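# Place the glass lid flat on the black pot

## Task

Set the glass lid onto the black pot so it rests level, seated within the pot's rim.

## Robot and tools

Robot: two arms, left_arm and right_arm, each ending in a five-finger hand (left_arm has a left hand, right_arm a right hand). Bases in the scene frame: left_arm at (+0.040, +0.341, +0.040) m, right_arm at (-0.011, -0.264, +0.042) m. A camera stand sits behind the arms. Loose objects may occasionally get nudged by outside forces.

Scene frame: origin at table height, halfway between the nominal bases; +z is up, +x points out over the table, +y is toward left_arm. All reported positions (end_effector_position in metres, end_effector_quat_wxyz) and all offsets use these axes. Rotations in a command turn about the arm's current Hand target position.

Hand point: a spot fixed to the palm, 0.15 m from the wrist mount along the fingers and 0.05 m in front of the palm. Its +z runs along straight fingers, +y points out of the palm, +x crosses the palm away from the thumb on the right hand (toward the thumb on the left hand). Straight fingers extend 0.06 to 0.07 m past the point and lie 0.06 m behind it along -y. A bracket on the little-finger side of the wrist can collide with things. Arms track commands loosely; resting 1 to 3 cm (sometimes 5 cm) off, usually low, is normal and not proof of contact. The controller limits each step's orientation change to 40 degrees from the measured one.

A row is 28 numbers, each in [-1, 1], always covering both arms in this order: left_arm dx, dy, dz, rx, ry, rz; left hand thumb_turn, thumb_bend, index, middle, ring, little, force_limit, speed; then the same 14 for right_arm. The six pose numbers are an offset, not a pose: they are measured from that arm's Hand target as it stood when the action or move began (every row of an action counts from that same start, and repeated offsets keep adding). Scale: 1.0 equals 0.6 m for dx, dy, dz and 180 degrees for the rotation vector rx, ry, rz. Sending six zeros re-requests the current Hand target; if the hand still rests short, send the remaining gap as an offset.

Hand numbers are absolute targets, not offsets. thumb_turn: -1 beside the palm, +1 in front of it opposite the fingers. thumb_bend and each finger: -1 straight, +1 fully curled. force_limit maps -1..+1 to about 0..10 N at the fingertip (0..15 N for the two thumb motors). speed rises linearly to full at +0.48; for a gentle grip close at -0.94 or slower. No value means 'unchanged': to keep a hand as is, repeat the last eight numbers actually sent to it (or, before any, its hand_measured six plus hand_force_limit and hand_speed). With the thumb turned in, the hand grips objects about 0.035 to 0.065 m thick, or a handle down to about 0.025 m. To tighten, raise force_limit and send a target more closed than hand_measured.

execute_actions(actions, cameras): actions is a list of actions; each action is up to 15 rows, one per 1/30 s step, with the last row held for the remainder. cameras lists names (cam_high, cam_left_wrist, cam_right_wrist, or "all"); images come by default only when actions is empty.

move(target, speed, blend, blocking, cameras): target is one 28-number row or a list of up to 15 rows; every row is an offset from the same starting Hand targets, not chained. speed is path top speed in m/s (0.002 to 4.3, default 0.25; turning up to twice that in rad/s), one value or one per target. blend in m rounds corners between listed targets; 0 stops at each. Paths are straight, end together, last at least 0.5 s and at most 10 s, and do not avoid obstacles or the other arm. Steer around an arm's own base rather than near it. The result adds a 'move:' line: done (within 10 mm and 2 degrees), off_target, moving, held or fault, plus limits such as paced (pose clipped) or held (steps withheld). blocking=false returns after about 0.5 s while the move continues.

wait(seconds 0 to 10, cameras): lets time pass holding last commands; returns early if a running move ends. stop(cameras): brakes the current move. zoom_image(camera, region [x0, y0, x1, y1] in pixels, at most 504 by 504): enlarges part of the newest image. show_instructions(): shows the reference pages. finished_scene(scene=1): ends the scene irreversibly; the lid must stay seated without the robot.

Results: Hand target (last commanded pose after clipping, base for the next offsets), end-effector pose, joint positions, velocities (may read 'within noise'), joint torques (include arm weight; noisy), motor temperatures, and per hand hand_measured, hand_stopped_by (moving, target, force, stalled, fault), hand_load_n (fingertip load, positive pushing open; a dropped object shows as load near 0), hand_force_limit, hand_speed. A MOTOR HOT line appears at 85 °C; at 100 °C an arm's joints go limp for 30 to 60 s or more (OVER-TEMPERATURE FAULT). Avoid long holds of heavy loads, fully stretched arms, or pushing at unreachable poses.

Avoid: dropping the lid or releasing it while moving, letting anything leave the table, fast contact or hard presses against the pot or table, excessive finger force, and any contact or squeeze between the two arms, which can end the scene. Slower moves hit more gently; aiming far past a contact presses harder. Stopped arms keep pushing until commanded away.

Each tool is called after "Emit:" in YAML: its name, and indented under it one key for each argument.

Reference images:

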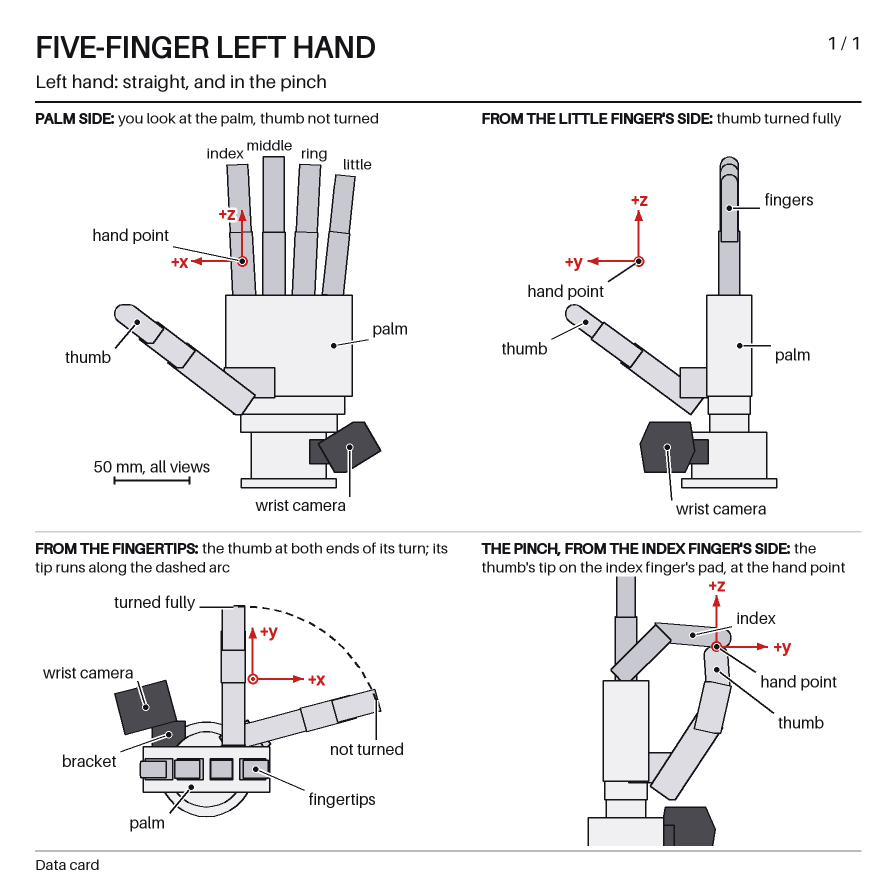

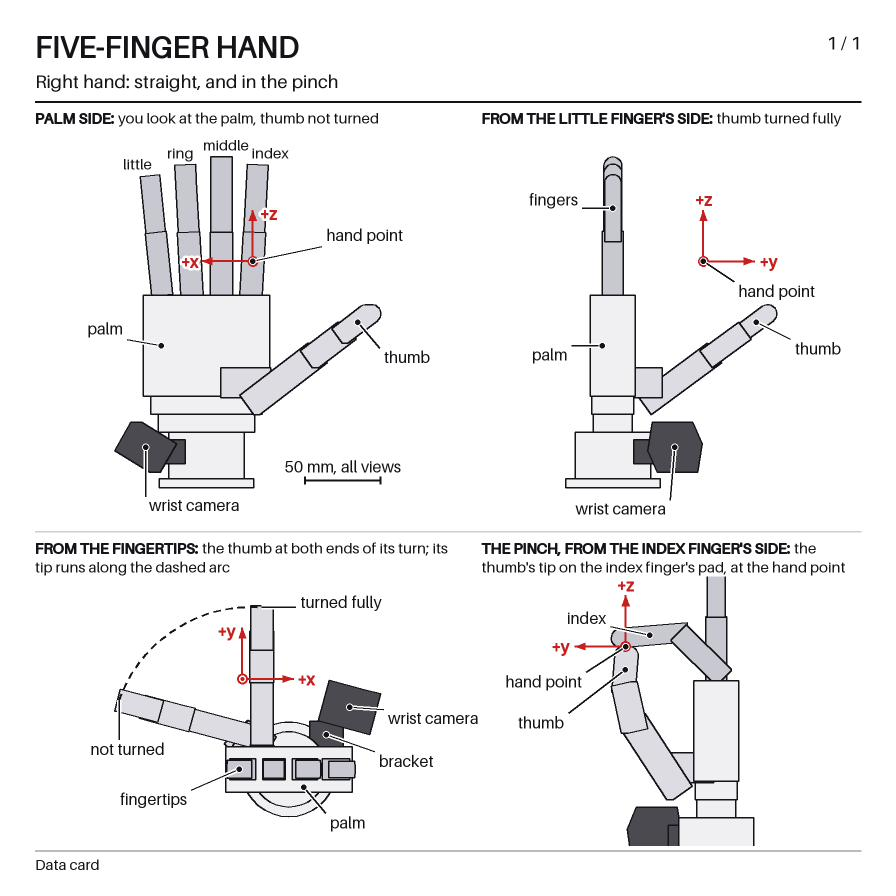

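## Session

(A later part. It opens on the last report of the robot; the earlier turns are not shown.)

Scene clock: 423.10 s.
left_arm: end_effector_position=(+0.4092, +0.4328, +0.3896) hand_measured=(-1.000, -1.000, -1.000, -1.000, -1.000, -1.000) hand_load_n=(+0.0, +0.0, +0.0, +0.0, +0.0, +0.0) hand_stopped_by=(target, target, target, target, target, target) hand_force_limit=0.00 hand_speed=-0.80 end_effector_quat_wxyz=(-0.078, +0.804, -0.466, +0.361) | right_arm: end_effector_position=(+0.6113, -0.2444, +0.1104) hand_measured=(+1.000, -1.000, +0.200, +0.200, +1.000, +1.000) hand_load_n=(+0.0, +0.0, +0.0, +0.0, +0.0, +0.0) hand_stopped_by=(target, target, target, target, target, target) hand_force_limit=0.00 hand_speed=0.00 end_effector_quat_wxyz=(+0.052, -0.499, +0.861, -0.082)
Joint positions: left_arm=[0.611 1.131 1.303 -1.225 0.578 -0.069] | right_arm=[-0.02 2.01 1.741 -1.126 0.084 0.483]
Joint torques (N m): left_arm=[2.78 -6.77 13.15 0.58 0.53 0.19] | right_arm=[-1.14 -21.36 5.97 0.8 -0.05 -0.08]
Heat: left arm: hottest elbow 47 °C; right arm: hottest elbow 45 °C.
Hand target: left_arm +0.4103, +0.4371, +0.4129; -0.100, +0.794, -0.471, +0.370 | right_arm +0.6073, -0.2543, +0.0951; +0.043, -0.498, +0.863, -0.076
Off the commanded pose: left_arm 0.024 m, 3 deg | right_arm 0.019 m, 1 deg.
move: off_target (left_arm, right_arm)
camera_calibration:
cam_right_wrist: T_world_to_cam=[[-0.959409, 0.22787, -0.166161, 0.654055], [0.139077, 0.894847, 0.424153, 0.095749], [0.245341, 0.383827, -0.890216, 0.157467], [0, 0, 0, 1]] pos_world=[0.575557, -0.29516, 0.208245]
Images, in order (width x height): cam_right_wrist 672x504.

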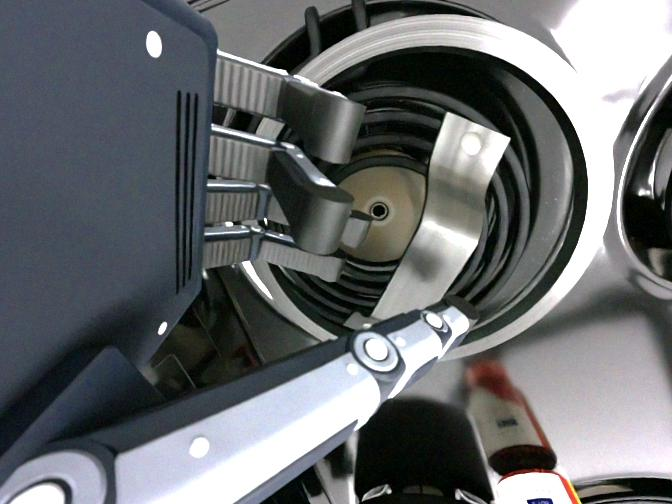

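Emit:
move:
  target: [0,0,0,0,0,0,-1,-1,-1,-1,-1,-1,0,-0.8, -0.006,0,-0.025,0,0,0,1,-1,0.2,0.2,1,1,0,0]
  speed: 0.05
  cameras: ["cam_right_wrist"]

Scene clock: 442.13 s.
left_arm: end_effector_position=(+0.4092, +0.4328, +0.3896) hand_measured=(-1.000, -1.000, -1.000, -1.000, -1.000, -1.000) hand_load_n=(+0.0, +0.0, +0.0, +0.0, +0.0, +0.0) hand_stopped_by=(target, target, target, target, target, target) hand_force_limit=0.00 hand_speed=-0.80 end_effector_quat_wxyz=(-0.078, +0.804, -0.466, +0.361) | right_arm: end_effector_position=(+0.6094, -0.2441, +0.1010) hand_measured=(+1.000, -1.000, +0.200, +0.200, +1.000, +1.000) hand_load_n=(+0.0, +0.0, +0.0, -4.5, +0.0, +0.0) hand_stopped_by=(target, target, target, target, target, target) hand_force_limit=0.00 hand_speed=0.00 end_effector_quat_wxyz=(+0.054, -0.499, +0.861, -0.081)
Joint positions: left_arm=[0.611 1.131 1.303 -1.225 0.578 -0.069] | right_arm=[-0.02 2.01 1.715 -1.097 0.081 0.482]
Joint torques (N m): left_arm=[2.73 -6.77 13.15 0.58 0.53 0.19] | right_arm=[-1.32 -21.07 5.26 1.17 0.03 -0.05]
Motor temperatures (°C): left_arm=[30 32 47 25 27 25] | right_arm=[29 38 42 27 26 24]
Heat: left arm: hottest elbow 47 °C; right arm: hottest elbow 42 °C.
Hand target: left_arm +0.4103, +0.4371, +0.4129; -0.100, +0.794, -0.471, +0.370 | right_arm +0.6035, -0.2542, +0.0801; +0.043, -0.498, +0.863, -0.076
Off the commanded pose: left_arm 0.024 m, 3 deg | right_arm 0.024 m, 1 deg.
move: off_target (left_arm, right_arm)
camera_calibration:
cam_right_wrist: T_world_to_cam=[[-0.958982, 0.227884, -0.168593, 0.650474], [0.137369, 0.893844, 0.426818, 0.100204], [0.24796, 0.386151, -0.888484, 0.148282], [0, 0, 0, 1]] pos_world=[0.573259, -0.295059, 0.198642]
Images, in order (width x height): cam_right_wrist 672x504.

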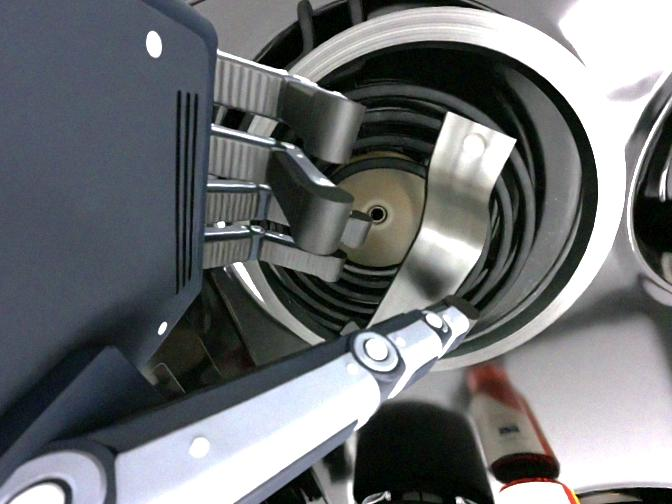

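Emit:
move:
  target: [0,0,0,0,0,0,-1,-1,-1,-1,-1,-1,0,-0.8, 0,0.01,0.033,0,0,0,1,-1,0.2,0.2,1,1,0,0]
  speed: 0.05
  cameras: ["cam_right_wrist"]

Scene clock: 449.00 s.
left_arm: end_effector_position=(+0.4092, +0.4328, +0.3896) hand_measured=(-1.000, -1.000, -1.000, -1.000, -1.000, -1.000) hand_load_n=(+0.0, +0.0, +0.0, +0.0, +0.0, +0.0) hand_stopped_by=(target, target, target, target, target, target) hand_force_limit=0.00 hand_speed=-0.80 end_effector_quat_wxyz=(-0.078, +0.804, -0.466, +0.361) | right_arm: end_effector_position=(+0.6073, -0.2441, +0.1019) hand_measured=(+1.000, -1.000, +0.200, +0.200, +1.000, +1.000) hand_load_n=(+0.0, +0.0, +0.0, -1.5, +0.0, +0.0) hand_stopped_by=(target, target, target, target, target, target) hand_force_limit=0.00 hand_speed=0.00 end_effector_quat_wxyz=(+0.052, -0.500, +0.861, -0.080)
Joint positions: left_arm=[0.611 1.131 1.303 -1.225 0.578 -0.069] | right_arm=[-0.02 2.008 1.715 -1.105 0.081 0.482]
Joint torques (N m): left_arm=[2.73 -6.77 13.16 0.58 0.53 0.19] | right_arm=[-0.56 -22.3 7.12 -0.12 0.09 0.03]
Heat: left arm: hottest elbow 47 °C; right arm: hottest elbow 41 °C.
Hand target: left_arm +0.4103, +0.4371, +0.4129; -0.100, +0.794, -0.471, +0.370 | right_arm +0.6036, -0.2482, +0.1000; +0.043, -0.498, +0.863, -0.076
Off the commanded pose: left_arm 0.024 m, 3 deg | right_arm 0.006 m, 1 deg.
move: off_target (left_arm)
camera_calibration:
cam_right_wrist: T_world_to_cam=[[-0.960144, 0.227521, -0.16235, 0.648607], [0.139778, 0.893854, 0.426013, 0.0987542], [0.242044, 0.38634, -0.890031, 0.153273], [0, 0, 0, 1]] pos_world=[0.571854, -0.295059, 0.199648]
Images, in order (width x height): cam_right_wrist 672x504.

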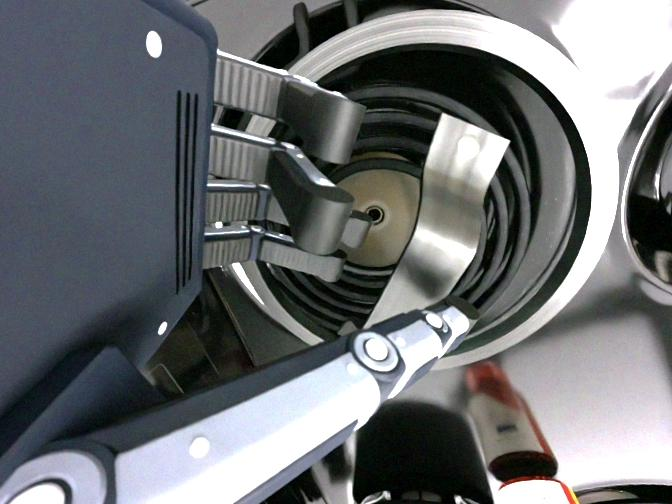

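Emit:
move:
  target:
    - [0,0,0,0,0,0,-1,-1,-1,-1,-1,-1,0,-0.8, 0,0,0.02,0,0,0,1,-1,0.2,0.2,1,1,0,0]
    - [0,0,0,0,0,0,-1,-1,-1,-1,-1,-1,0,-0.8, -0.031,0.022,0.018,0,0,0,1,-1,0.2,0.2,1,1,0,0]
  speed: 0.05
  cameras: ["cam_right_wrist"]

Scene clock: 461.13 s.
left_arm: end_effector_position=(+0.4092, +0.4328, +0.3896) hand_measured=(-1.000, -1.000, -1.000, -1.000, -1.000, -1.000) hand_load_n=(+0.0, +0.0, +0.0, +0.0, -0.5, +0.0) hand_stopped_by=(target, target, target, target, target, target) hand_force_limit=0.00 hand_speed=-0.80 end_effector_quat_wxyz=(-0.078, +0.804, -0.466, +0.361) | right_arm: end_effector_position=(+0.5874, -0.2438, +0.1112) hand_measured=(+1.000, -1.000, +0.200, +0.200, +1.000, +1.000) hand_load_n=(+0.0, +0.0, +0.0, +0.0, +0.0, +0.0) hand_stopped_by=(target, target, target, target, target, target) hand_force_limit=0.00 hand_speed=0.00 end_effector_quat_wxyz=(+0.041, -0.498, +0.863, -0.075)
Joint positions: left_arm=[0.611 1.131 1.303 -1.225 0.578 -0.069] | right_arm=[-0.02 1.965 1.672 -1.128 0.084 0.488]
Joint torques (N m): left_arm=[2.73 -6.83 13.16 0.58 0.53 0.19] | right_arm=[1.08 -22.89 5.87 0.73 0.11 0.15]
Heat: left arm: hottest elbow 48 °C; right arm: hottest elbow 40 °C.
Hand target: left_arm +0.4103, +0.4371, +0.4129; -0.100, +0.794, -0.471, +0.370 | right_arm +0.5850, -0.2350, +0.1108; +0.043, -0.498, +0.863, -0.076
Off the commanded pose: left_arm 0.024 m, 3 deg | right_arm 0.009 m, 0 deg.
move: off_target (left_arm)
camera_calibration:
cam_right_wrist: T_world_to_cam=[[-0.962227, 0.233158, -0.140557, 0.63114], [0.154864, 0.893376, 0.421778, 0.0886657], [0.223911, 0.38408, -0.895738, 0.177012], [0, 0, 0, 1]] pos_world=[0.553934, -0.294354, 0.20987]
Images, in order (width x height): cam_right_wrist 672x504.

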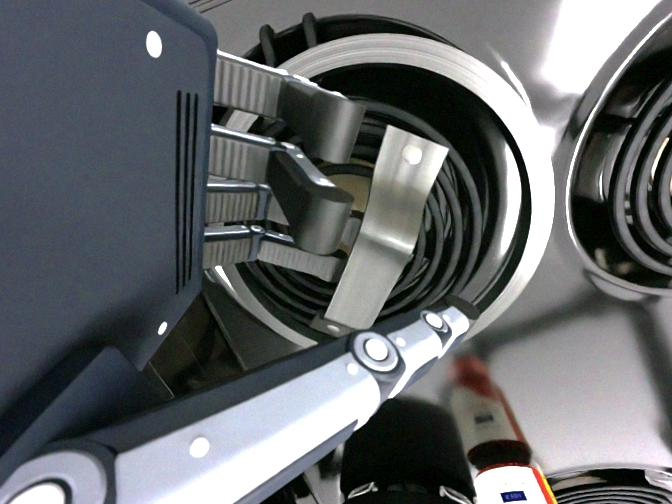

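Emit:
zoom_image:
  camera: "cam_right_wrist"
  region: [300, 120, 480, 340]

Scaled by 2.291 from the camera's 672x504 image, which has a finer 960x720 frame.

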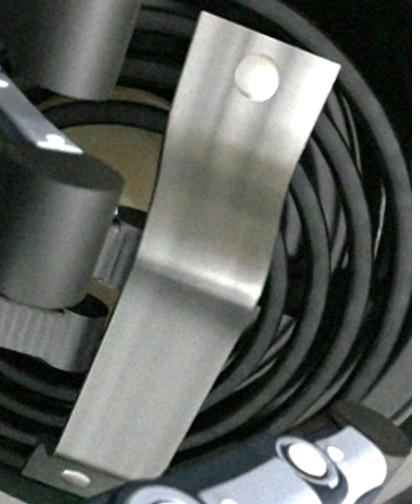

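Emit:
move:
  target:
    - [0,0,0,0,0,0,-1,-1,-1,-1,-1,-1,0,-0.8, 0.0117,0.005,-0.0113,0,0,0,1,-1,0.2,0.2,1,1,0,0]
    - [0,0,0,0,0,0,-1,-1,-1,-1,-1,-1,0,-0.8, -0.03,0.0317,-0.007,0,0,0,1,-1,0.2,0.2,1,1,0,0]
  speed: 0.05
  cameras: ["cam_right_wrist"]

Emit:
zoom_image:
  camera: "cam_right_wrist"
  region: [280, 120, 480, 340]

Scene clock: 487.70 s.
left_arm: end_effector_position=(+0.4092, +0.4328, +0.3896) hand_measured=(-1.000, -1.000, -1.000, -1.000, -1.000, -1.000) hand_load_n=(+0.0, +0.0, +0.0, +0.0, +0.0, +0.0) hand_stopped_by=(target, target, target, target, target, target) hand_force_limit=0.00 hand_speed=-0.80 end_effector_quat_wxyz=(-0.078, +0.804, -0.466, +0.361) | right_arm: end_effector_position=(+0.5695, -0.2238, +0.1068) hand_measured=(+1.000, -1.000, +0.200, +0.200, +1.000, +1.000) hand_load_n=(+0.0, +0.0, +0.0, +0.0, +0.0, +0.5) hand_stopped_by=(target, target, target, target, target, target) hand_force_limit=0.00 hand_speed=0.00 end_effector_quat_wxyz=(+0.041, -0.499, +0.862, -0.075)
Joint positions: left_arm=[0.611 1.131 1.303 -1.225 0.578 -0.069] | right_arm=[0.013 1.924 1.596 -1.097 0.088 0.518]
Joint torques (N m): left_arm=[2.73 -6.77 13.15 0.58 0.53 0.19] | right_arm=[1.2 -21.95 5.71 0.73 0.11 0.17]
Heat: left arm: hottest elbow 48 °C; right arm: hottest shoulder 41 °C.
Hand target: left_arm +0.4103, +0.4371, +0.4129; -0.100, +0.794, -0.471, +0.370 | right_arm +0.5670, -0.2160, +0.1067; +0.043, -0.498, +0.863, -0.076
Off the commanded pose: left_arm 0.024 m, 3 deg | right_arm 0.008 m, 0 deg.
move: off_target (left_arm)
camera_calibration:
cam_right_wrist: T_world_to_cam=[[-0.963109, 0.230149, -0.13947, 0.608274], [0.152673, 0.894077, 0.421091, 0.0769954], [0.22161, 0.384263, -0.896231, 0.170779], [0, 0, 0, 1]] pos_world=[0.536233, -0.274457, 0.205472]
Images, in order (width x height): cam_right_wrist 672x504.

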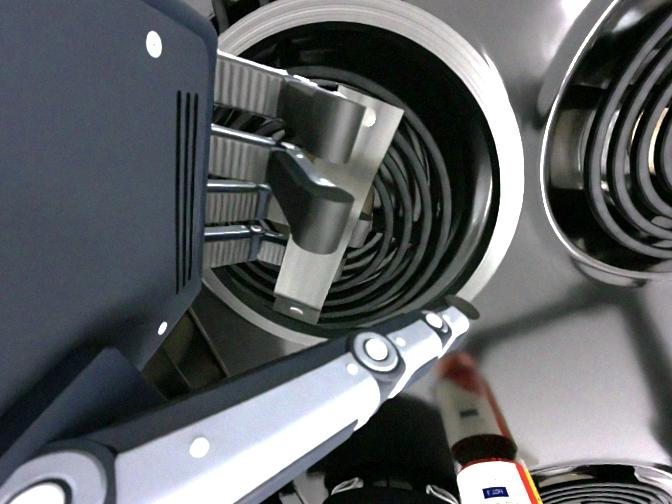

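Scaled by 2.291 from the camera's 672x504 image, which has a finer 960x720 frame.

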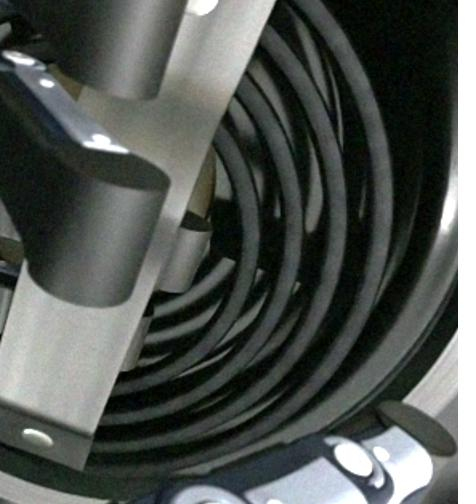

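Emit:
move:
  target: [0,0,0,0,0,0,-1,-1,-1,-1,-1,-1,0,-0.8, 0,0.0,0.025,0,0,0,1,-1,0.2,0.2,1,1,0,0]
  speed: 0.04
  cameras: ["cam_right_wrist","cam_high"]

Emit:
zoom_image:
  camera: "cam_right_wrist"
  region: [280, 120, 480, 340]

Scene clock: 498.37 s.
left_arm: end_effector_position=(+0.4092, +0.4328, +0.3896) hand_measured=(-1.000, -1.000, -1.000, -1.000, -1.000, -1.000) hand_load_n=(+0.0, -0.5, +0.0, +0.0, +0.0, +0.0) hand_stopped_by=(target, target, target, target, target, target) hand_force_limit=0.00 hand_speed=-0.80 end_effector_quat_wxyz=(-0.078, +0.804, -0.466, +0.361) | right_arm: end_effector_position=(+0.5672, -0.2239, +0.1119) hand_measured=(+1.000, -1.000, +0.200, +0.200, +1.000, +1.000) hand_load_n=(+0.0, +0.0, +0.5, +0.5, +0.0, +0.0) hand_stopped_by=(target, target, target, target, target, target) hand_force_limit=0.00 hand_speed=0.00 end_effector_quat_wxyz=(+0.040, -0.498, +0.863, -0.074)
Joint positions: left_arm=[0.611 1.131 1.303 -1.225 0.578 -0.069] | right_arm=[0.013 1.915 1.596 -1.109 0.089 0.52]
Joint torques (N m): left_arm=[2.73 -6.77 13.15 0.58 0.53 0.19] | right_arm=[1.2 -22.18 7.27 -0.02 0.08 0.15]
Heat: left arm: hottest elbow 48 °C; right arm: hottest shoulder 40 °C.
Hand target: left_arm +0.4103, +0.4371, +0.4129; -0.100, +0.794, -0.471, +0.370 | right_arm +0.5671, -0.2160, +0.1217; +0.043, -0.498, +0.863, -0.076
Off the commanded pose: left_arm 0.024 m, 3 deg | right_arm 0.013 m, 0 deg.
move: off_target (left_arm, right_arm)
camera_calibration:
cam_right_wrist: T_world_to_cam=[[-0.962726, 0.232674, -0.137916, 0.60704], [0.155801, 0.893853, 0.420419, 0.073549], [0.221098, 0.383261, -0.896787, 0.176044], [0, 0, 0, 1]] pos_world=[0.534032, -0.274455, 0.210673]
Images, in order (width x height): cam_high 672x504, cam_right_wrist 672x504.

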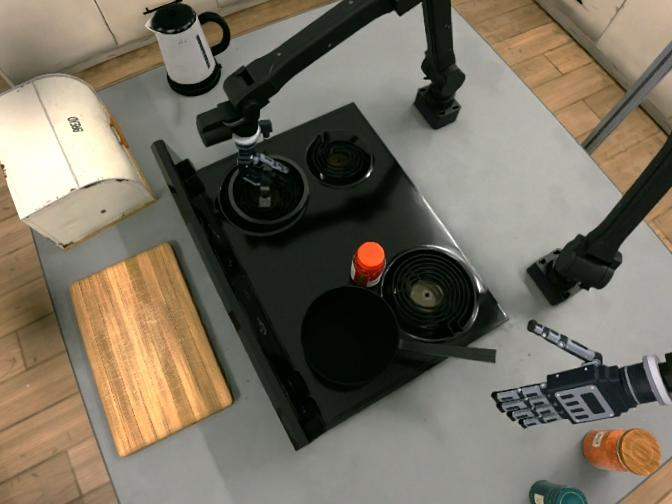

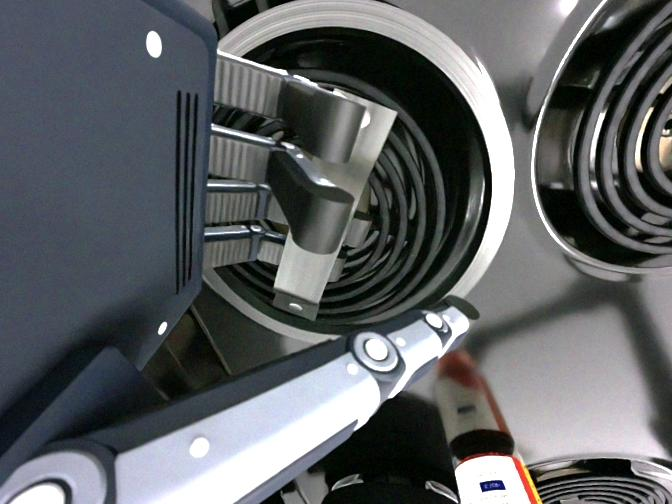

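Scaled by 2.291 from the camera's 672x504 image, which has a finer 960x720 frame.

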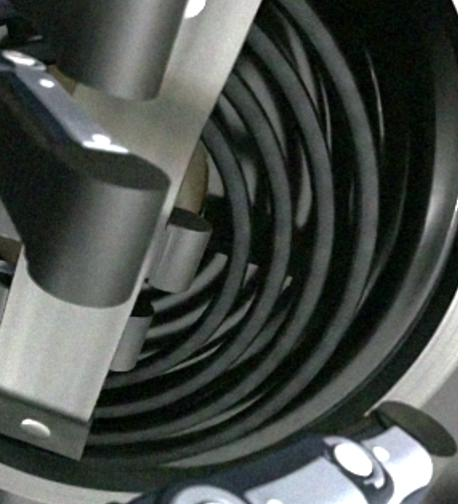

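Emit:
move:
  target: [0,0,0,0,0,0,-1,-1,-1,-1,-1,-1,0,-0.8, 0,0.0,0,0,0,0,1,0.3,0.2,0.2,1,1,-0.5,-0.75]
  speed: 0.04
  cameras: ["cam_right_wrist"]

Emit:
zoom_image:
  camera: "cam_right_wrist"
  region: [280, 120, 480, 340]

Scene clock: 505.43 s.
left_arm: end_effector_position=(+0.4092, +0.4328, +0.3896) hand_measured=(-1.000, -1.000, -1.000, -1.000, -1.000, -1.000) hand_load_n=(+0.0, +0.0, +0.5, +0.0, +0.0, +0.0) hand_stopped_by=(target, target, target, target, target, target) hand_force_limit=0.00 hand_speed=-0.80 end_effector_quat_wxyz=(-0.078, +0.804, -0.466, +0.361) | right_arm: end_effector_position=(+0.5648, -0.2225, +0.1119) hand_measured=(+1.000, -0.110, +0.200, +0.200, +1.000, +1.000) hand_load_n=(+0.5, +2.5, +0.5, +1.5, +0.0, +0.0) hand_stopped_by=(target, force, target, target, target, target) hand_force_limit=-0.50 hand_speed=-0.75 end_effector_quat_wxyz=(+0.036, -0.499, +0.863, -0.072)
Joint positions: left_arm=[0.611 1.131 1.303 -1.225 0.578 -0.069] | right_arm=[0.015 1.915 1.596 -1.117 0.089 0.521]
Joint torques (N m): left_arm=[2.78 -6.77 13.15 0.58 0.53 0.19] | right_arm=[0.91 -21.95 7.24 0.23 0.1 0.14]
Heat: left arm: hottest elbow 48 °C; right arm: hottest shoulder 39 °C.
Hand target: left_arm +0.4103, +0.4371, +0.4129; -0.100, +0.794, -0.471, +0.370 | right_arm +0.5670, -0.2160, +0.1217; +0.043, -0.498, +0.863, -0.076
Off the commanded pose: left_arm 0.024 m, 3 deg | right_arm 0.012 m, 1 deg.
move: off_target (left_arm, right_arm)
camera_calibration:
cam_right_wrist: T_world_to_cam=[[-0.964288, 0.23087, -0.129799, 0.603943], [0.157573, 0.893983, 0.419482, 0.0718249], [0.212884, 0.384048, -0.898436, 0.181002], [0, 0, 0, 1]] pos_world=[0.532525, -0.273157, 0.210881]
Images, in order (width x height): cam_right_wrist 672x504.

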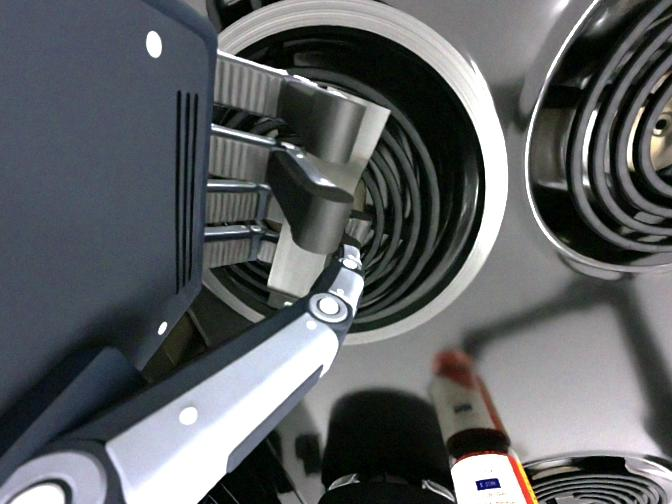

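Scaled by 2.291 from the camera's 672x504 image, which has a finer 960x720 frame.

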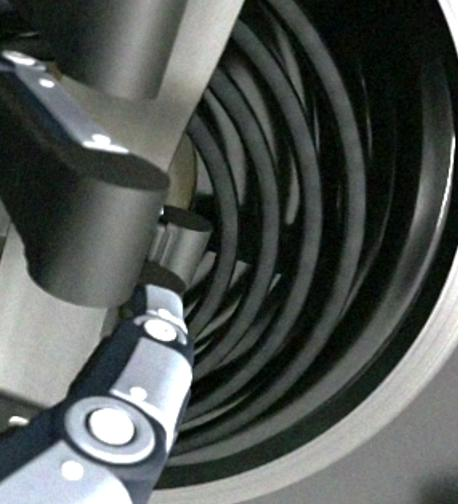

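Emit:
move:
  target: [0,0,0,0,0,0,-1,-1,-1,-1,-1,-1,0,-0.8, 0,0.0,0,0,0,0,1,0.35,0.2,0.2,1,1,-0.1,-0.75]
  speed: 0.04
  cameras: ["cam_right_wrist"]

Emit:
zoom_image:
  camera: "cam_right_wrist"
  region: [280, 120, 480, 340]

Scene clock: 514.40 s.
left_arm: end_effector_position=(+0.4092, +0.4328, +0.3896) hand_measured=(-1.000, -1.000, -1.000, -1.000, -1.000, -1.000) hand_load_n=(-0.5, +0.0, +0.0, +0.0, +0.0, +0.0) hand_stopped_by=(target, target, target, target, target, target) hand_force_limit=0.00 hand_speed=-0.80 end_effector_quat_wxyz=(-0.078, +0.804, -0.466, +0.361) | right_arm: end_effector_position=(+0.5639, -0.2219, +0.1119) hand_measured=(+1.000, -0.008, +0.200, +0.200, +1.000, +1.000) hand_load_n=(+0.5, +6.0, +1.0, +2.5, +0.0, +0.0) hand_stopped_by=(target, force, target, target, target, target) hand_force_limit=-0.10 hand_speed=-0.75 end_effector_quat_wxyz=(+0.035, -0.500, +0.863, -0.071)
Joint positions: left_arm=[0.611 1.131 1.303 -1.225 0.578 -0.069] | right_arm=[0.016 1.915 1.596 -1.12 0.088 0.521]
Joint torques (N m): left_arm=[2.73 -6.77 13.16 0.58 0.53 0.19] | right_arm=[0.79 -22.12 7.23 0.35 0.13 0.15]
Heat: left arm: hottest elbow 48 °C; right arm: hottest shoulder 39 °C.
Hand target: left_arm +0.4103, +0.4371, +0.4129; -0.100, +0.794, -0.471, +0.370 | right_arm +0.5671, -0.2161, +0.1217; +0.043, -0.498, +0.863, -0.076
Off the commanded pose: left_arm 0.024 m, 3 deg | right_arm 0.012 m, 1 deg.
move: off_target (left_arm, right_arm)
camera_calibration:
cam_right_wrist: T_world_to_cam=[[-0.964885, 0.230115, -0.126661, 0.602807], [0.158061, 0.893783, 0.419725, 0.0710489], [0.209792, 0.384966, -0.89877, 0.182976], [0, 0, 0, 1]] pos_world=[0.532022, -0.272657, 0.210984]
Images, in order (width x height): cam_right_wrist 672x504.

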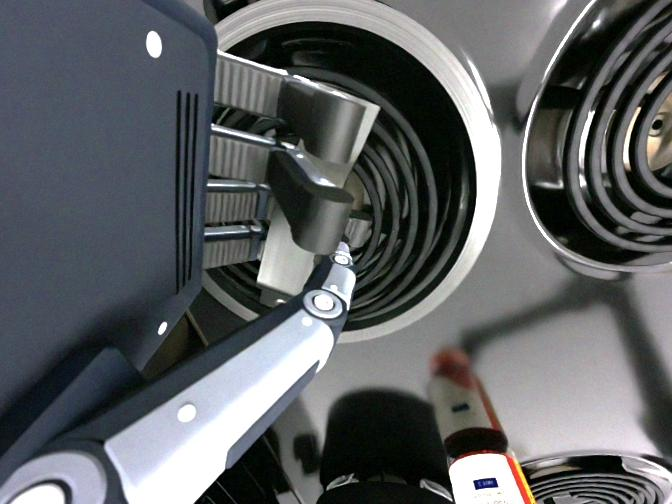

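Scaled by 2.291 from the camera's 672x504 image, which has a finer 960x720 frame.

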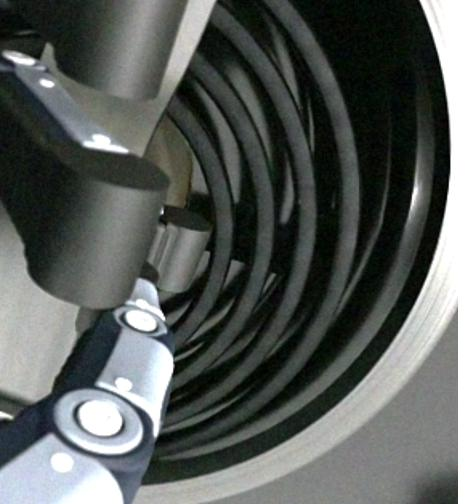

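Emit:
move:
  target: [0,0,0,0,0,0,-1,-1,-1,-1,-1,-1,0,-0.8, 0,0.0,0.07,0,0,0,1,0.35,0.2,0.2,1,1,-0.1,-0.75]
  speed: 0.05
  cameras: ["cam_high","cam_right_wrist"]

Emit:
zoom_image:
  camera: "cam_high"
  region: [180, 90, 340, 250]

Scene clock: 522.83 s.
left_arm: end_effector_position=(+0.4092, +0.4328, +0.3896) hand_measured=(-1.000, -1.000, -1.000, -1.000, -1.000, -1.000) hand_load_n=(+0.0, +0.0, +0.0, +0.0, +0.0, +0.0) hand_stopped_by=(target, target, target, target, target, target) hand_force_limit=0.00 hand_speed=-0.80 end_effector_quat_wxyz=(-0.078, +0.804, -0.466, +0.361) | right_arm: end_effector_position=(+0.5405, -0.2223, +0.1178) hand_measured=(+1.000, -0.008, +0.200, +0.200, +1.000, +1.000) hand_load_n=(+0.0, +0.0, +1.0, +2.0, +0.0, +0.0) hand_stopped_by=(target, force, target, target, target, target) hand_force_limit=-0.10 hand_speed=-0.75 end_effector_quat_wxyz=(+0.001, -0.502, +0.864, -0.052)
Joint positions: left_arm=[0.611 1.131 1.303 -1.225 0.578 -0.069] | right_arm=[0.016 1.905 1.596 -1.207 0.09 0.522]
Joint torques (N m): left_arm=[2.73 -6.77 13.15 0.58 0.53 0.19] | right_arm=[0.85 -24.35 11.29 -0.08 0.05 0.13]
Heat: left arm: hottest elbow 48 °C; right arm: hottest shoulder 39 °C.
Hand target: left_arm +0.4103, +0.4371, +0.4129; -0.100, +0.794, -0.471, +0.370 | right_arm +0.5671, -0.2161, +0.1635; +0.043, -0.498, +0.863, -0.076
Off the commanded pose: left_arm 0.024 m, 3 deg | right_arm 0.053 m, 6 deg.
move: off_target (left_arm, right_arm)
camera_calibration:
cam_right_wrist: T_world_to_cam=[[-0.971561, 0.231131, -0.0514539, 0.576019], [0.191343, 0.894342, 0.404402, 0.056595], [0.139487, 0.383056, -0.913133, 0.232619], [0, 0, 0, 1]] pos_world=[0.516362, -0.272857, 0.219163]
Images, in order (width x height): cam_high 672x504, cam_right_wrist 672x504.

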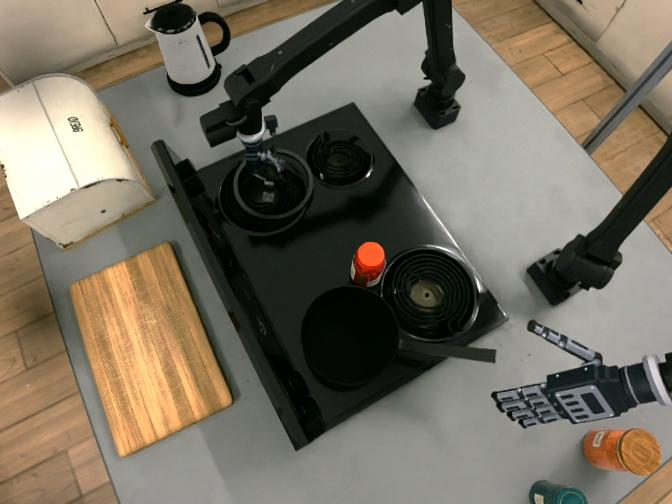

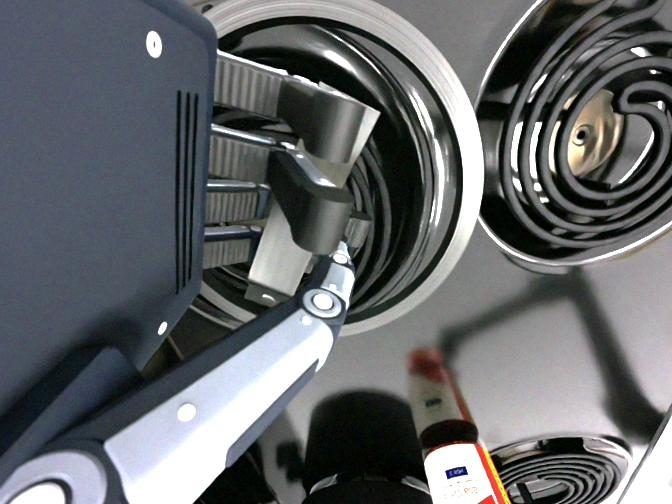

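Scaled by 3.150 from the camera's 672x504 image, which has a finer 960x720 frame.

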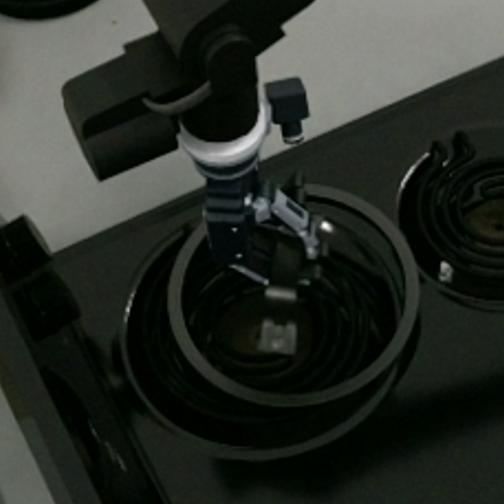

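Emit:
move:
  target: [0,0,0,0,0,0,-1,-1,-1,-1,-1,-1,0,-0.8, 0.02,0.0,0.1,0,0,0,1,0.35,0.2,0.2,1,1,-0.1,-0.75]
  speed: 0.06
  cameras: ["cam_high","cam_right_wrist"]

Emit:
zoom_image:
  camera: "cam_high"
  region: [180, 90, 340, 250]

Scene clock: 528.30 s.
left_arm: end_effector_position=(+0.4092, +0.4328, +0.3896) hand_measured=(-1.000, -1.000, -1.000, -1.000, -1.000, -1.000) hand_load_n=(+0.0, +0.0, +0.0, +0.0, +0.0, +0.0) hand_stopped_by=(target, target, target, target, target, target) hand_force_limit=0.00 hand_speed=-0.80 end_effector_quat_wxyz=(-0.078, +0.804, -0.466, +0.361) | right_arm: end_effector_position=(+0.5537, -0.2223, +0.1805) hand_measured=(+1.000, -0.008, +0.200, +0.200, +1.000, +1.000) hand_load_n=(+0.0, +0.0, +1.0, +1.5, +0.0, +0.0) hand_stopped_by=(target, force, target, target, target, target) hand_force_limit=-0.10 hand_speed=-0.75 end_effector_quat_wxyz=(+0.002, -0.502, +0.864, -0.053)
Joint positions: left_arm=[0.611 1.131 1.303 -1.225 0.578 -0.069] | right_arm=[0.016 1.901 1.757 -1.371 0.09 0.522]
Joint torques (N m): left_arm=[2.78 -6.77 13.15 0.58 0.53 0.19] | right_arm=[0.85 -23.24 12.6 -0.01 0.03 0.13]
Heat: left arm: hottest elbow 48 °C; right arm: hottest shoulder 39 °C.
Hand target: left_arm +0.4103, +0.4371, +0.4129; -0.100, +0.794, -0.471, +0.370 | right_arm +0.5791, -0.2161, +0.2238; +0.043, -0.498, +0.863, -0.076
Off the commanded pose: left_arm 0.024 m, 3 deg | right_arm 0.050 m, 5 deg.
move: off_target (left_arm, right_arm)
camera_calibration:
cam_right_wrist: T_world_to_cam=[[-0.971433, 0.231138, -0.0537807, 0.592445], [0.190442, 0.894506, 0.404463, 0.0291677], [0.141594, 0.382667, -0.912972, 0.286751], [0, 0, 0, 1]] pos_world=[0.529363, -0.272757, 0.281861]
Images, in order (width x height): cam_high 672x504, cam_right_wrist 672x504.

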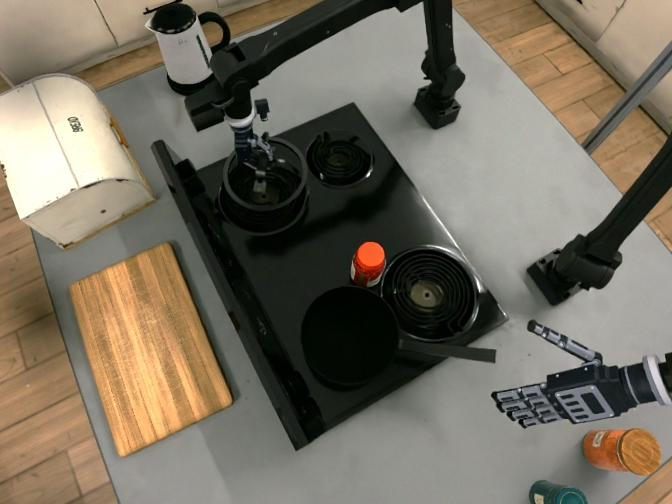

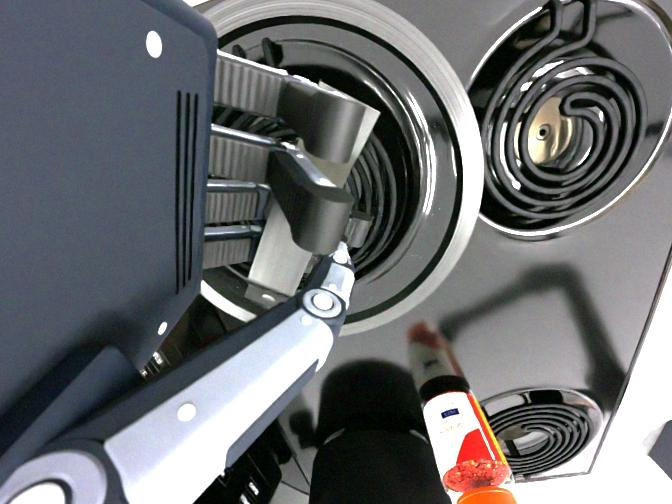

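Scaled by 3.150 from the camera's 672x504 image, which has a finer 960x720 frame.

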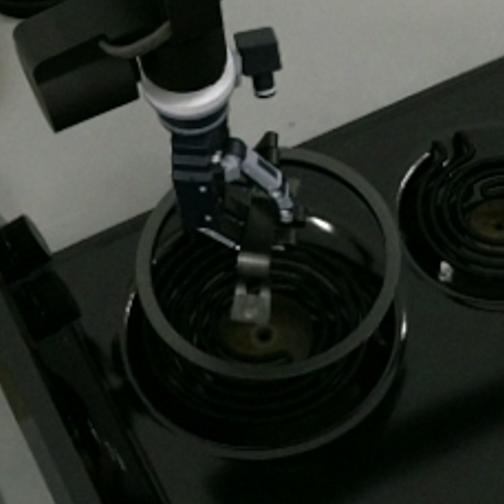

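Emit:
move:
  target: [0,0,0,0,0,0,-1,-1,-1,-1,-1,-1,0,-0.8, -0.133,0.242,0.0,0,0,0,1,0.35,0.2,0.2,1,1,-0.1,-0.75]
  speed: 0.12
  cameras: ["cam_high","cam_right_wrist"]

Emit:
zoom_image:
  camera: "cam_high"
  region: [220, 120, 460, 360]

Scene clock: 591.03 s.
left_arm: end_effector_position=(+0.4092, +0.4328, +0.3896) hand_measured=(-1.000, -1.000, -1.000, -1.000, -1.000, -1.000) hand_load_n=(+0.0, +0.0, -0.5, +0.0, +0.0, +0.0) hand_stopped_by=(target, target, target, target, target, target) hand_force_limit=0.00 hand_speed=-0.80 end_effector_quat_wxyz=(-0.078, +0.804, -0.466, +0.361) | right_arm: end_effector_position=(+0.4991, -0.0749, +0.2023) hand_measured=(+1.000, -0.008, +0.200, +0.200, +1.000, +1.000) hand_load_n=(+0.0, +0.0, +1.0, +1.5, +0.0, +0.0) hand_stopped_by=(target, force, target, target, target, target) hand_force_limit=-0.10 hand_speed=-0.75 end_effector_quat_wxyz=(+0.019, -0.504, +0.861, -0.071)
Joint positions: left_arm=[0.611 1.131 1.303 -1.225 0.578 -0.069] | right_arm=[0.294 1.775 1.638 -1.362 0.128 0.791]
Joint torques (N m): left_arm=[2.73 -6.77 13.15 0.59 0.53 0.19] | right_arm=[0.85 -22.53 6.95 0.54 0.03 0.18]
Motor temperatures (°C): left_arm=[30 32 49 25 27 25] | right_arm=[29 39 55 27 25 24]
Heat: left arm: hottest elbow 49 °C; right arm: hottest elbow 55 °C.
Hand target: left_arm +0.4103, +0.4371, +0.4129; -0.100, +0.794, -0.471, +0.370 | right_arm +0.4992, -0.0708, +0.2235; +0.043, -0.498, +0.863, -0.076
Off the commanded pose: left_arm 0.024 m, 3 deg | right_arm 0.022 m, 3 deg.
move: off_target (left_arm, right_arm)
camera_calibration:
cam_right_wrist: T_world_to_cam=[[-0.969592, 0.221941, -0.103123, 0.514926], [0.163775, 0.901557, 0.400466, -0.0863438], [0.181851, 0.371399, -0.91049, 0.236504], [0, 0, 0, 1]] pos_world=[0.4704, -0.124276, 0.303013]
Images, in order (width x height): cam_high 672x504, cam_right_wrist 672x504.

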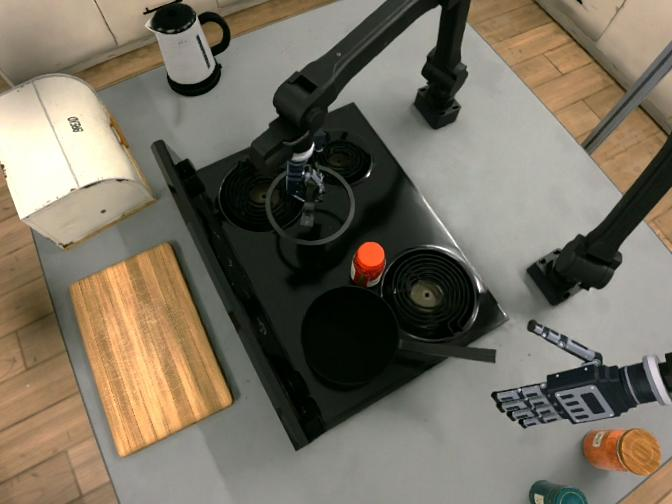

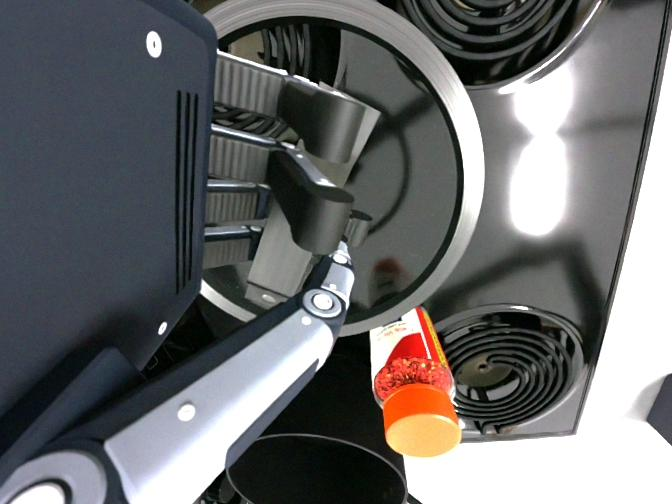

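Scaled by 2.100 from the camera's 672x504 image, which has a finer 960x720 frame.

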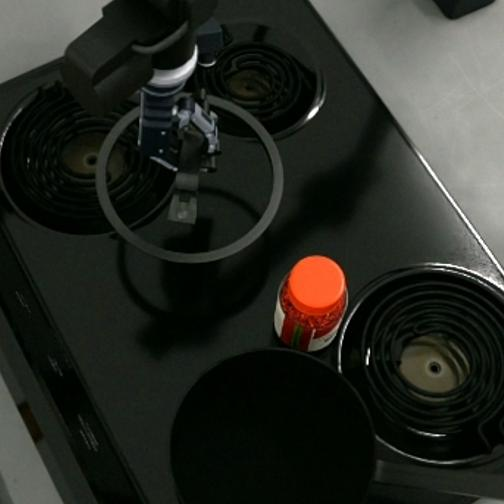

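Emit:
move:
  target: [0,0,0,0,0,0,-1,-1,-1,-1,-1,-1,0,-0.8, -0.598,0.118,0.03,0,0,-0.083,1,0.35,0.2,0.2,1,1,-0.1,-0.75]
  speed: 0.15
  cameras: ["cam_high","cam_right_wrist"]

Emit:
zoom_image:
  camera: "cam_high"
  region: [360, 60, 560, 260]

Scene clock: 705.57 s.
left_arm: end_effector_position=(+0.4092, +0.4328, +0.3896) hand_measured=(-1.000, -1.000, -1.000, -1.000, -1.000, -1.000) hand_load_n=(+0.0, +0.0, +0.0, +0.0, +0.0, +0.5) hand_stopped_by=(target, target, target, target, target, target) hand_force_limit=0.00 hand_speed=-0.80 end_effector_quat_wxyz=(-0.078, +0.804, -0.466, +0.361) | right_arm: end_effector_position=(+0.1447, -0.0007, +0.2345) hand_measured=(+1.000, -0.008, +0.200, +0.200, +1.000, +1.000) hand_load_n=(+0.0, +0.0, +1.0, +1.5, +0.0, +0.0) hand_stopped_by=(target, force, target, target, target, target) hand_force_limit=-0.10 hand_speed=-0.75 end_effector_quat_wxyz=(+0.024, -0.382, +0.920, -0.085)
Joint positions: left_arm=[0.611 1.131 1.303 -1.225 0.578 -0.069] | right_arm=[0.983 1.065 0.995 -1.555 0.169 1.76]
Joint torques (N m): left_arm=[2.73 -6.77 13.15 0.58 0.53 0.19] | right_arm=[1.49 -6.89 7.17 -0.09 0.12 0.15]
Motor temperatures (°C): left_arm=[30 32 49 25 27 25] | right_arm=[28 39 44 27 25 24]
Heat: left arm: hottest elbow 49 °C; right arm: hottest elbow 44 °C.
Hand target: left_arm +0.4103, +0.4371, +0.4129; -0.100, +0.794, -0.471, +0.370 | right_arm +0.1404, +0.0000, +0.2416; +0.033, -0.382, +0.920, -0.081
Off the commanded pose: left_arm 0.024 m, 3 deg | right_arm 0.008 m, 1 deg.
move: off_target (left_arm)
camera_calibration:
cam_right_wrist: T_world_to_cam=[[-0.87118, 0.470556, -0.140083, 0.152692], [0.383206, 0.83007, 0.405138, -0.141083], [0.306919, 0.299267, -0.90346, 0.282944], [0, 0, 0, 1]] pos_world=[0.100245, -0.0394168, 0.334176]
Images, in order (width x height): cam_high 672x504, cam_right_wrist 672x504.

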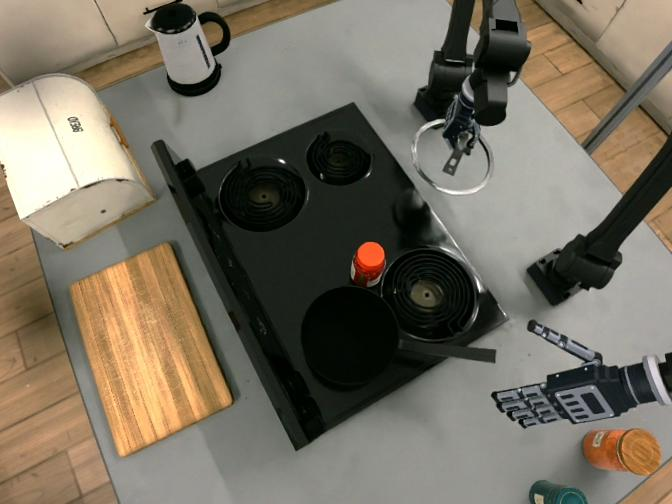

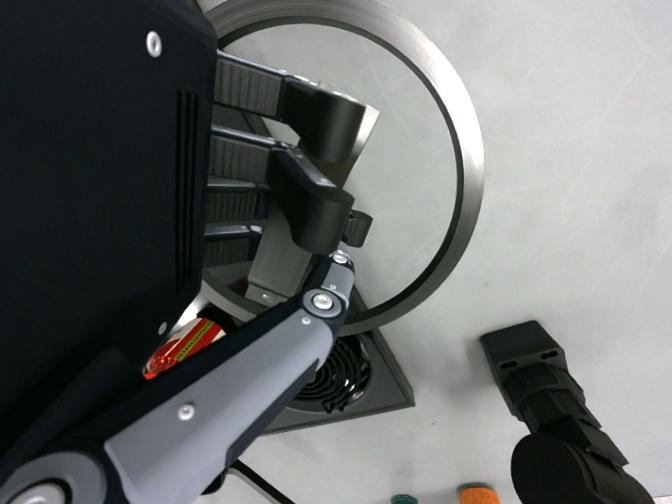

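Scaled by 2.520 from the camera's 672x504 image, which has a finer 960x720 frame.

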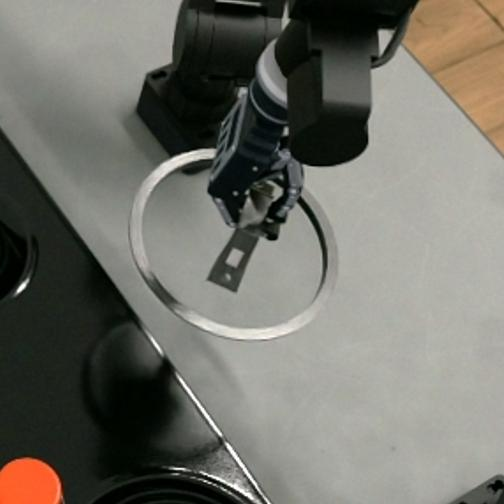

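Emit:
move:
  target: [0,0,0,0,0,0,-1,-1,-1,-1,-1,-1,0,-0.8, -0.108,-0.052,0,0,0,0.75,1,0.35,0.2,0.2,1,1,-0.1,-0.75]
  speed: 0.3
  cameras: ["cam_high","cam_right_wrist"]

Emit:
zoom_image:
  camera: "cam_high"
  region: [360, 60, 560, 260]

Scene clock: 733.63 s.
left_arm: end_effector_position=(+0.4092, +0.4328, +0.3896) hand_measured=(-1.000, -1.000, -1.000, -1.000, -1.000, -1.000) hand_load_n=(-0.5, +0.0, +0.0, +0.0, +0.0, +0.0) hand_stopped_by=(target, target, target, target, target, target) hand_force_limit=0.00 hand_speed=-0.80 end_effector_quat_wxyz=(-0.078, +0.804, -0.466, +0.361) | right_arm: end_effector_position=(+0.0782, -0.0338, +0.2361) hand_measured=(+1.000, -0.008, +0.200, +0.200, +1.000, +1.000) hand_load_n=(+0.0, +0.0, +1.0, +1.0, +0.0, +0.0) hand_stopped_by=(target, force, target, target, target, target) hand_force_limit=-0.10 hand_speed=-0.75 end_effector_quat_wxyz=(-0.081, +0.997, -0.014, +0.000)
Joint positions: left_arm=[0.611 1.131 1.303 -1.225 0.578 -0.069] | right_arm=[1.142 1.051 0.986 -1.357 -0.066 -0.407]
Joint torques (N m): left_arm=[2.73 -6.77 13.15 0.58 0.53 0.19] | right_arm=[1.32 -5.77 8.01 0.23 -0.21 -0.06]
Heat: left arm: hottest elbow 50 °C; right arm: hottest elbow 42 °C.
Hand target: left_arm +0.4103, +0.4371, +0.4129; -0.100, +0.794, -0.471, +0.370 | right_arm +0.0757, -0.0312, +0.2416; -0.087, +0.996, +0.000, +0.001
Off the commanded pose: left_arm 0.024 m, 3 deg | right_arm 0.007 m, 2 deg.
move: off_target (left_arm)
camera_calibration:
cam_right_wrist: T_world_to_cam=[[0.253788, -0.957903, -0.134216, -0.0270569], [-0.856935, -0.287022, 0.428113, -0.0348762], [-0.448613, 0.00636425, -0.893703, 0.361613], [0, 0, 0, 1]] pos_world=[0.139205, -0.0382295, 0.334474]
Images, in order (width x height): cam_high 672x504, cam_right_wrist 672x504.

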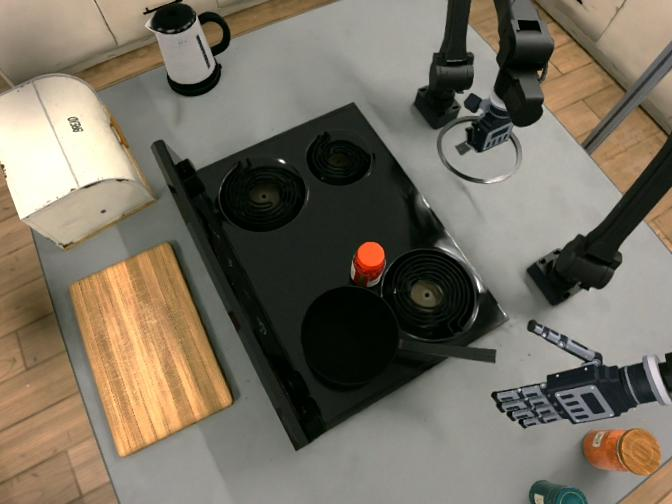

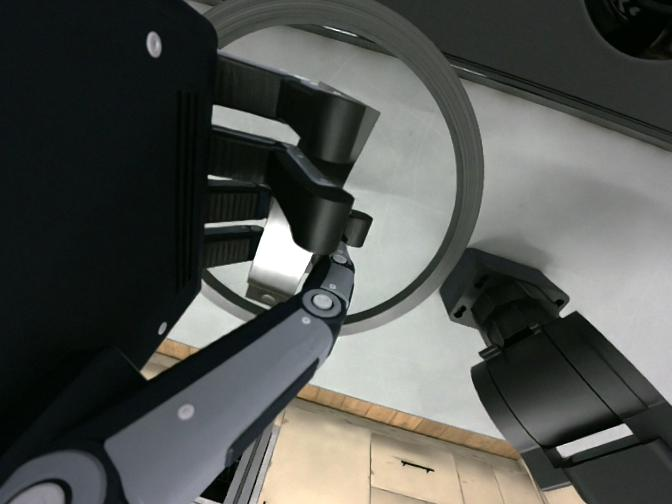

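Scaled by 2.520 from the camera's 672x504 image, which has a finer 960x720 frame.

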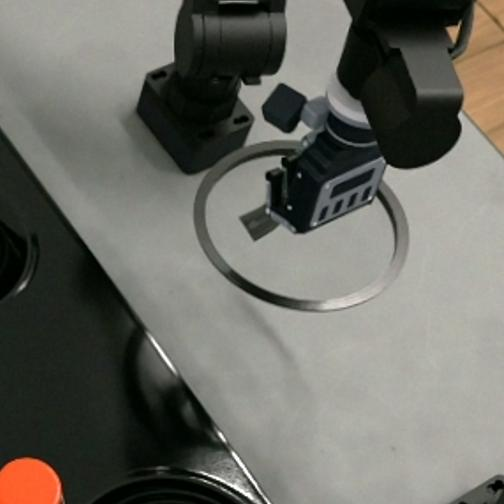

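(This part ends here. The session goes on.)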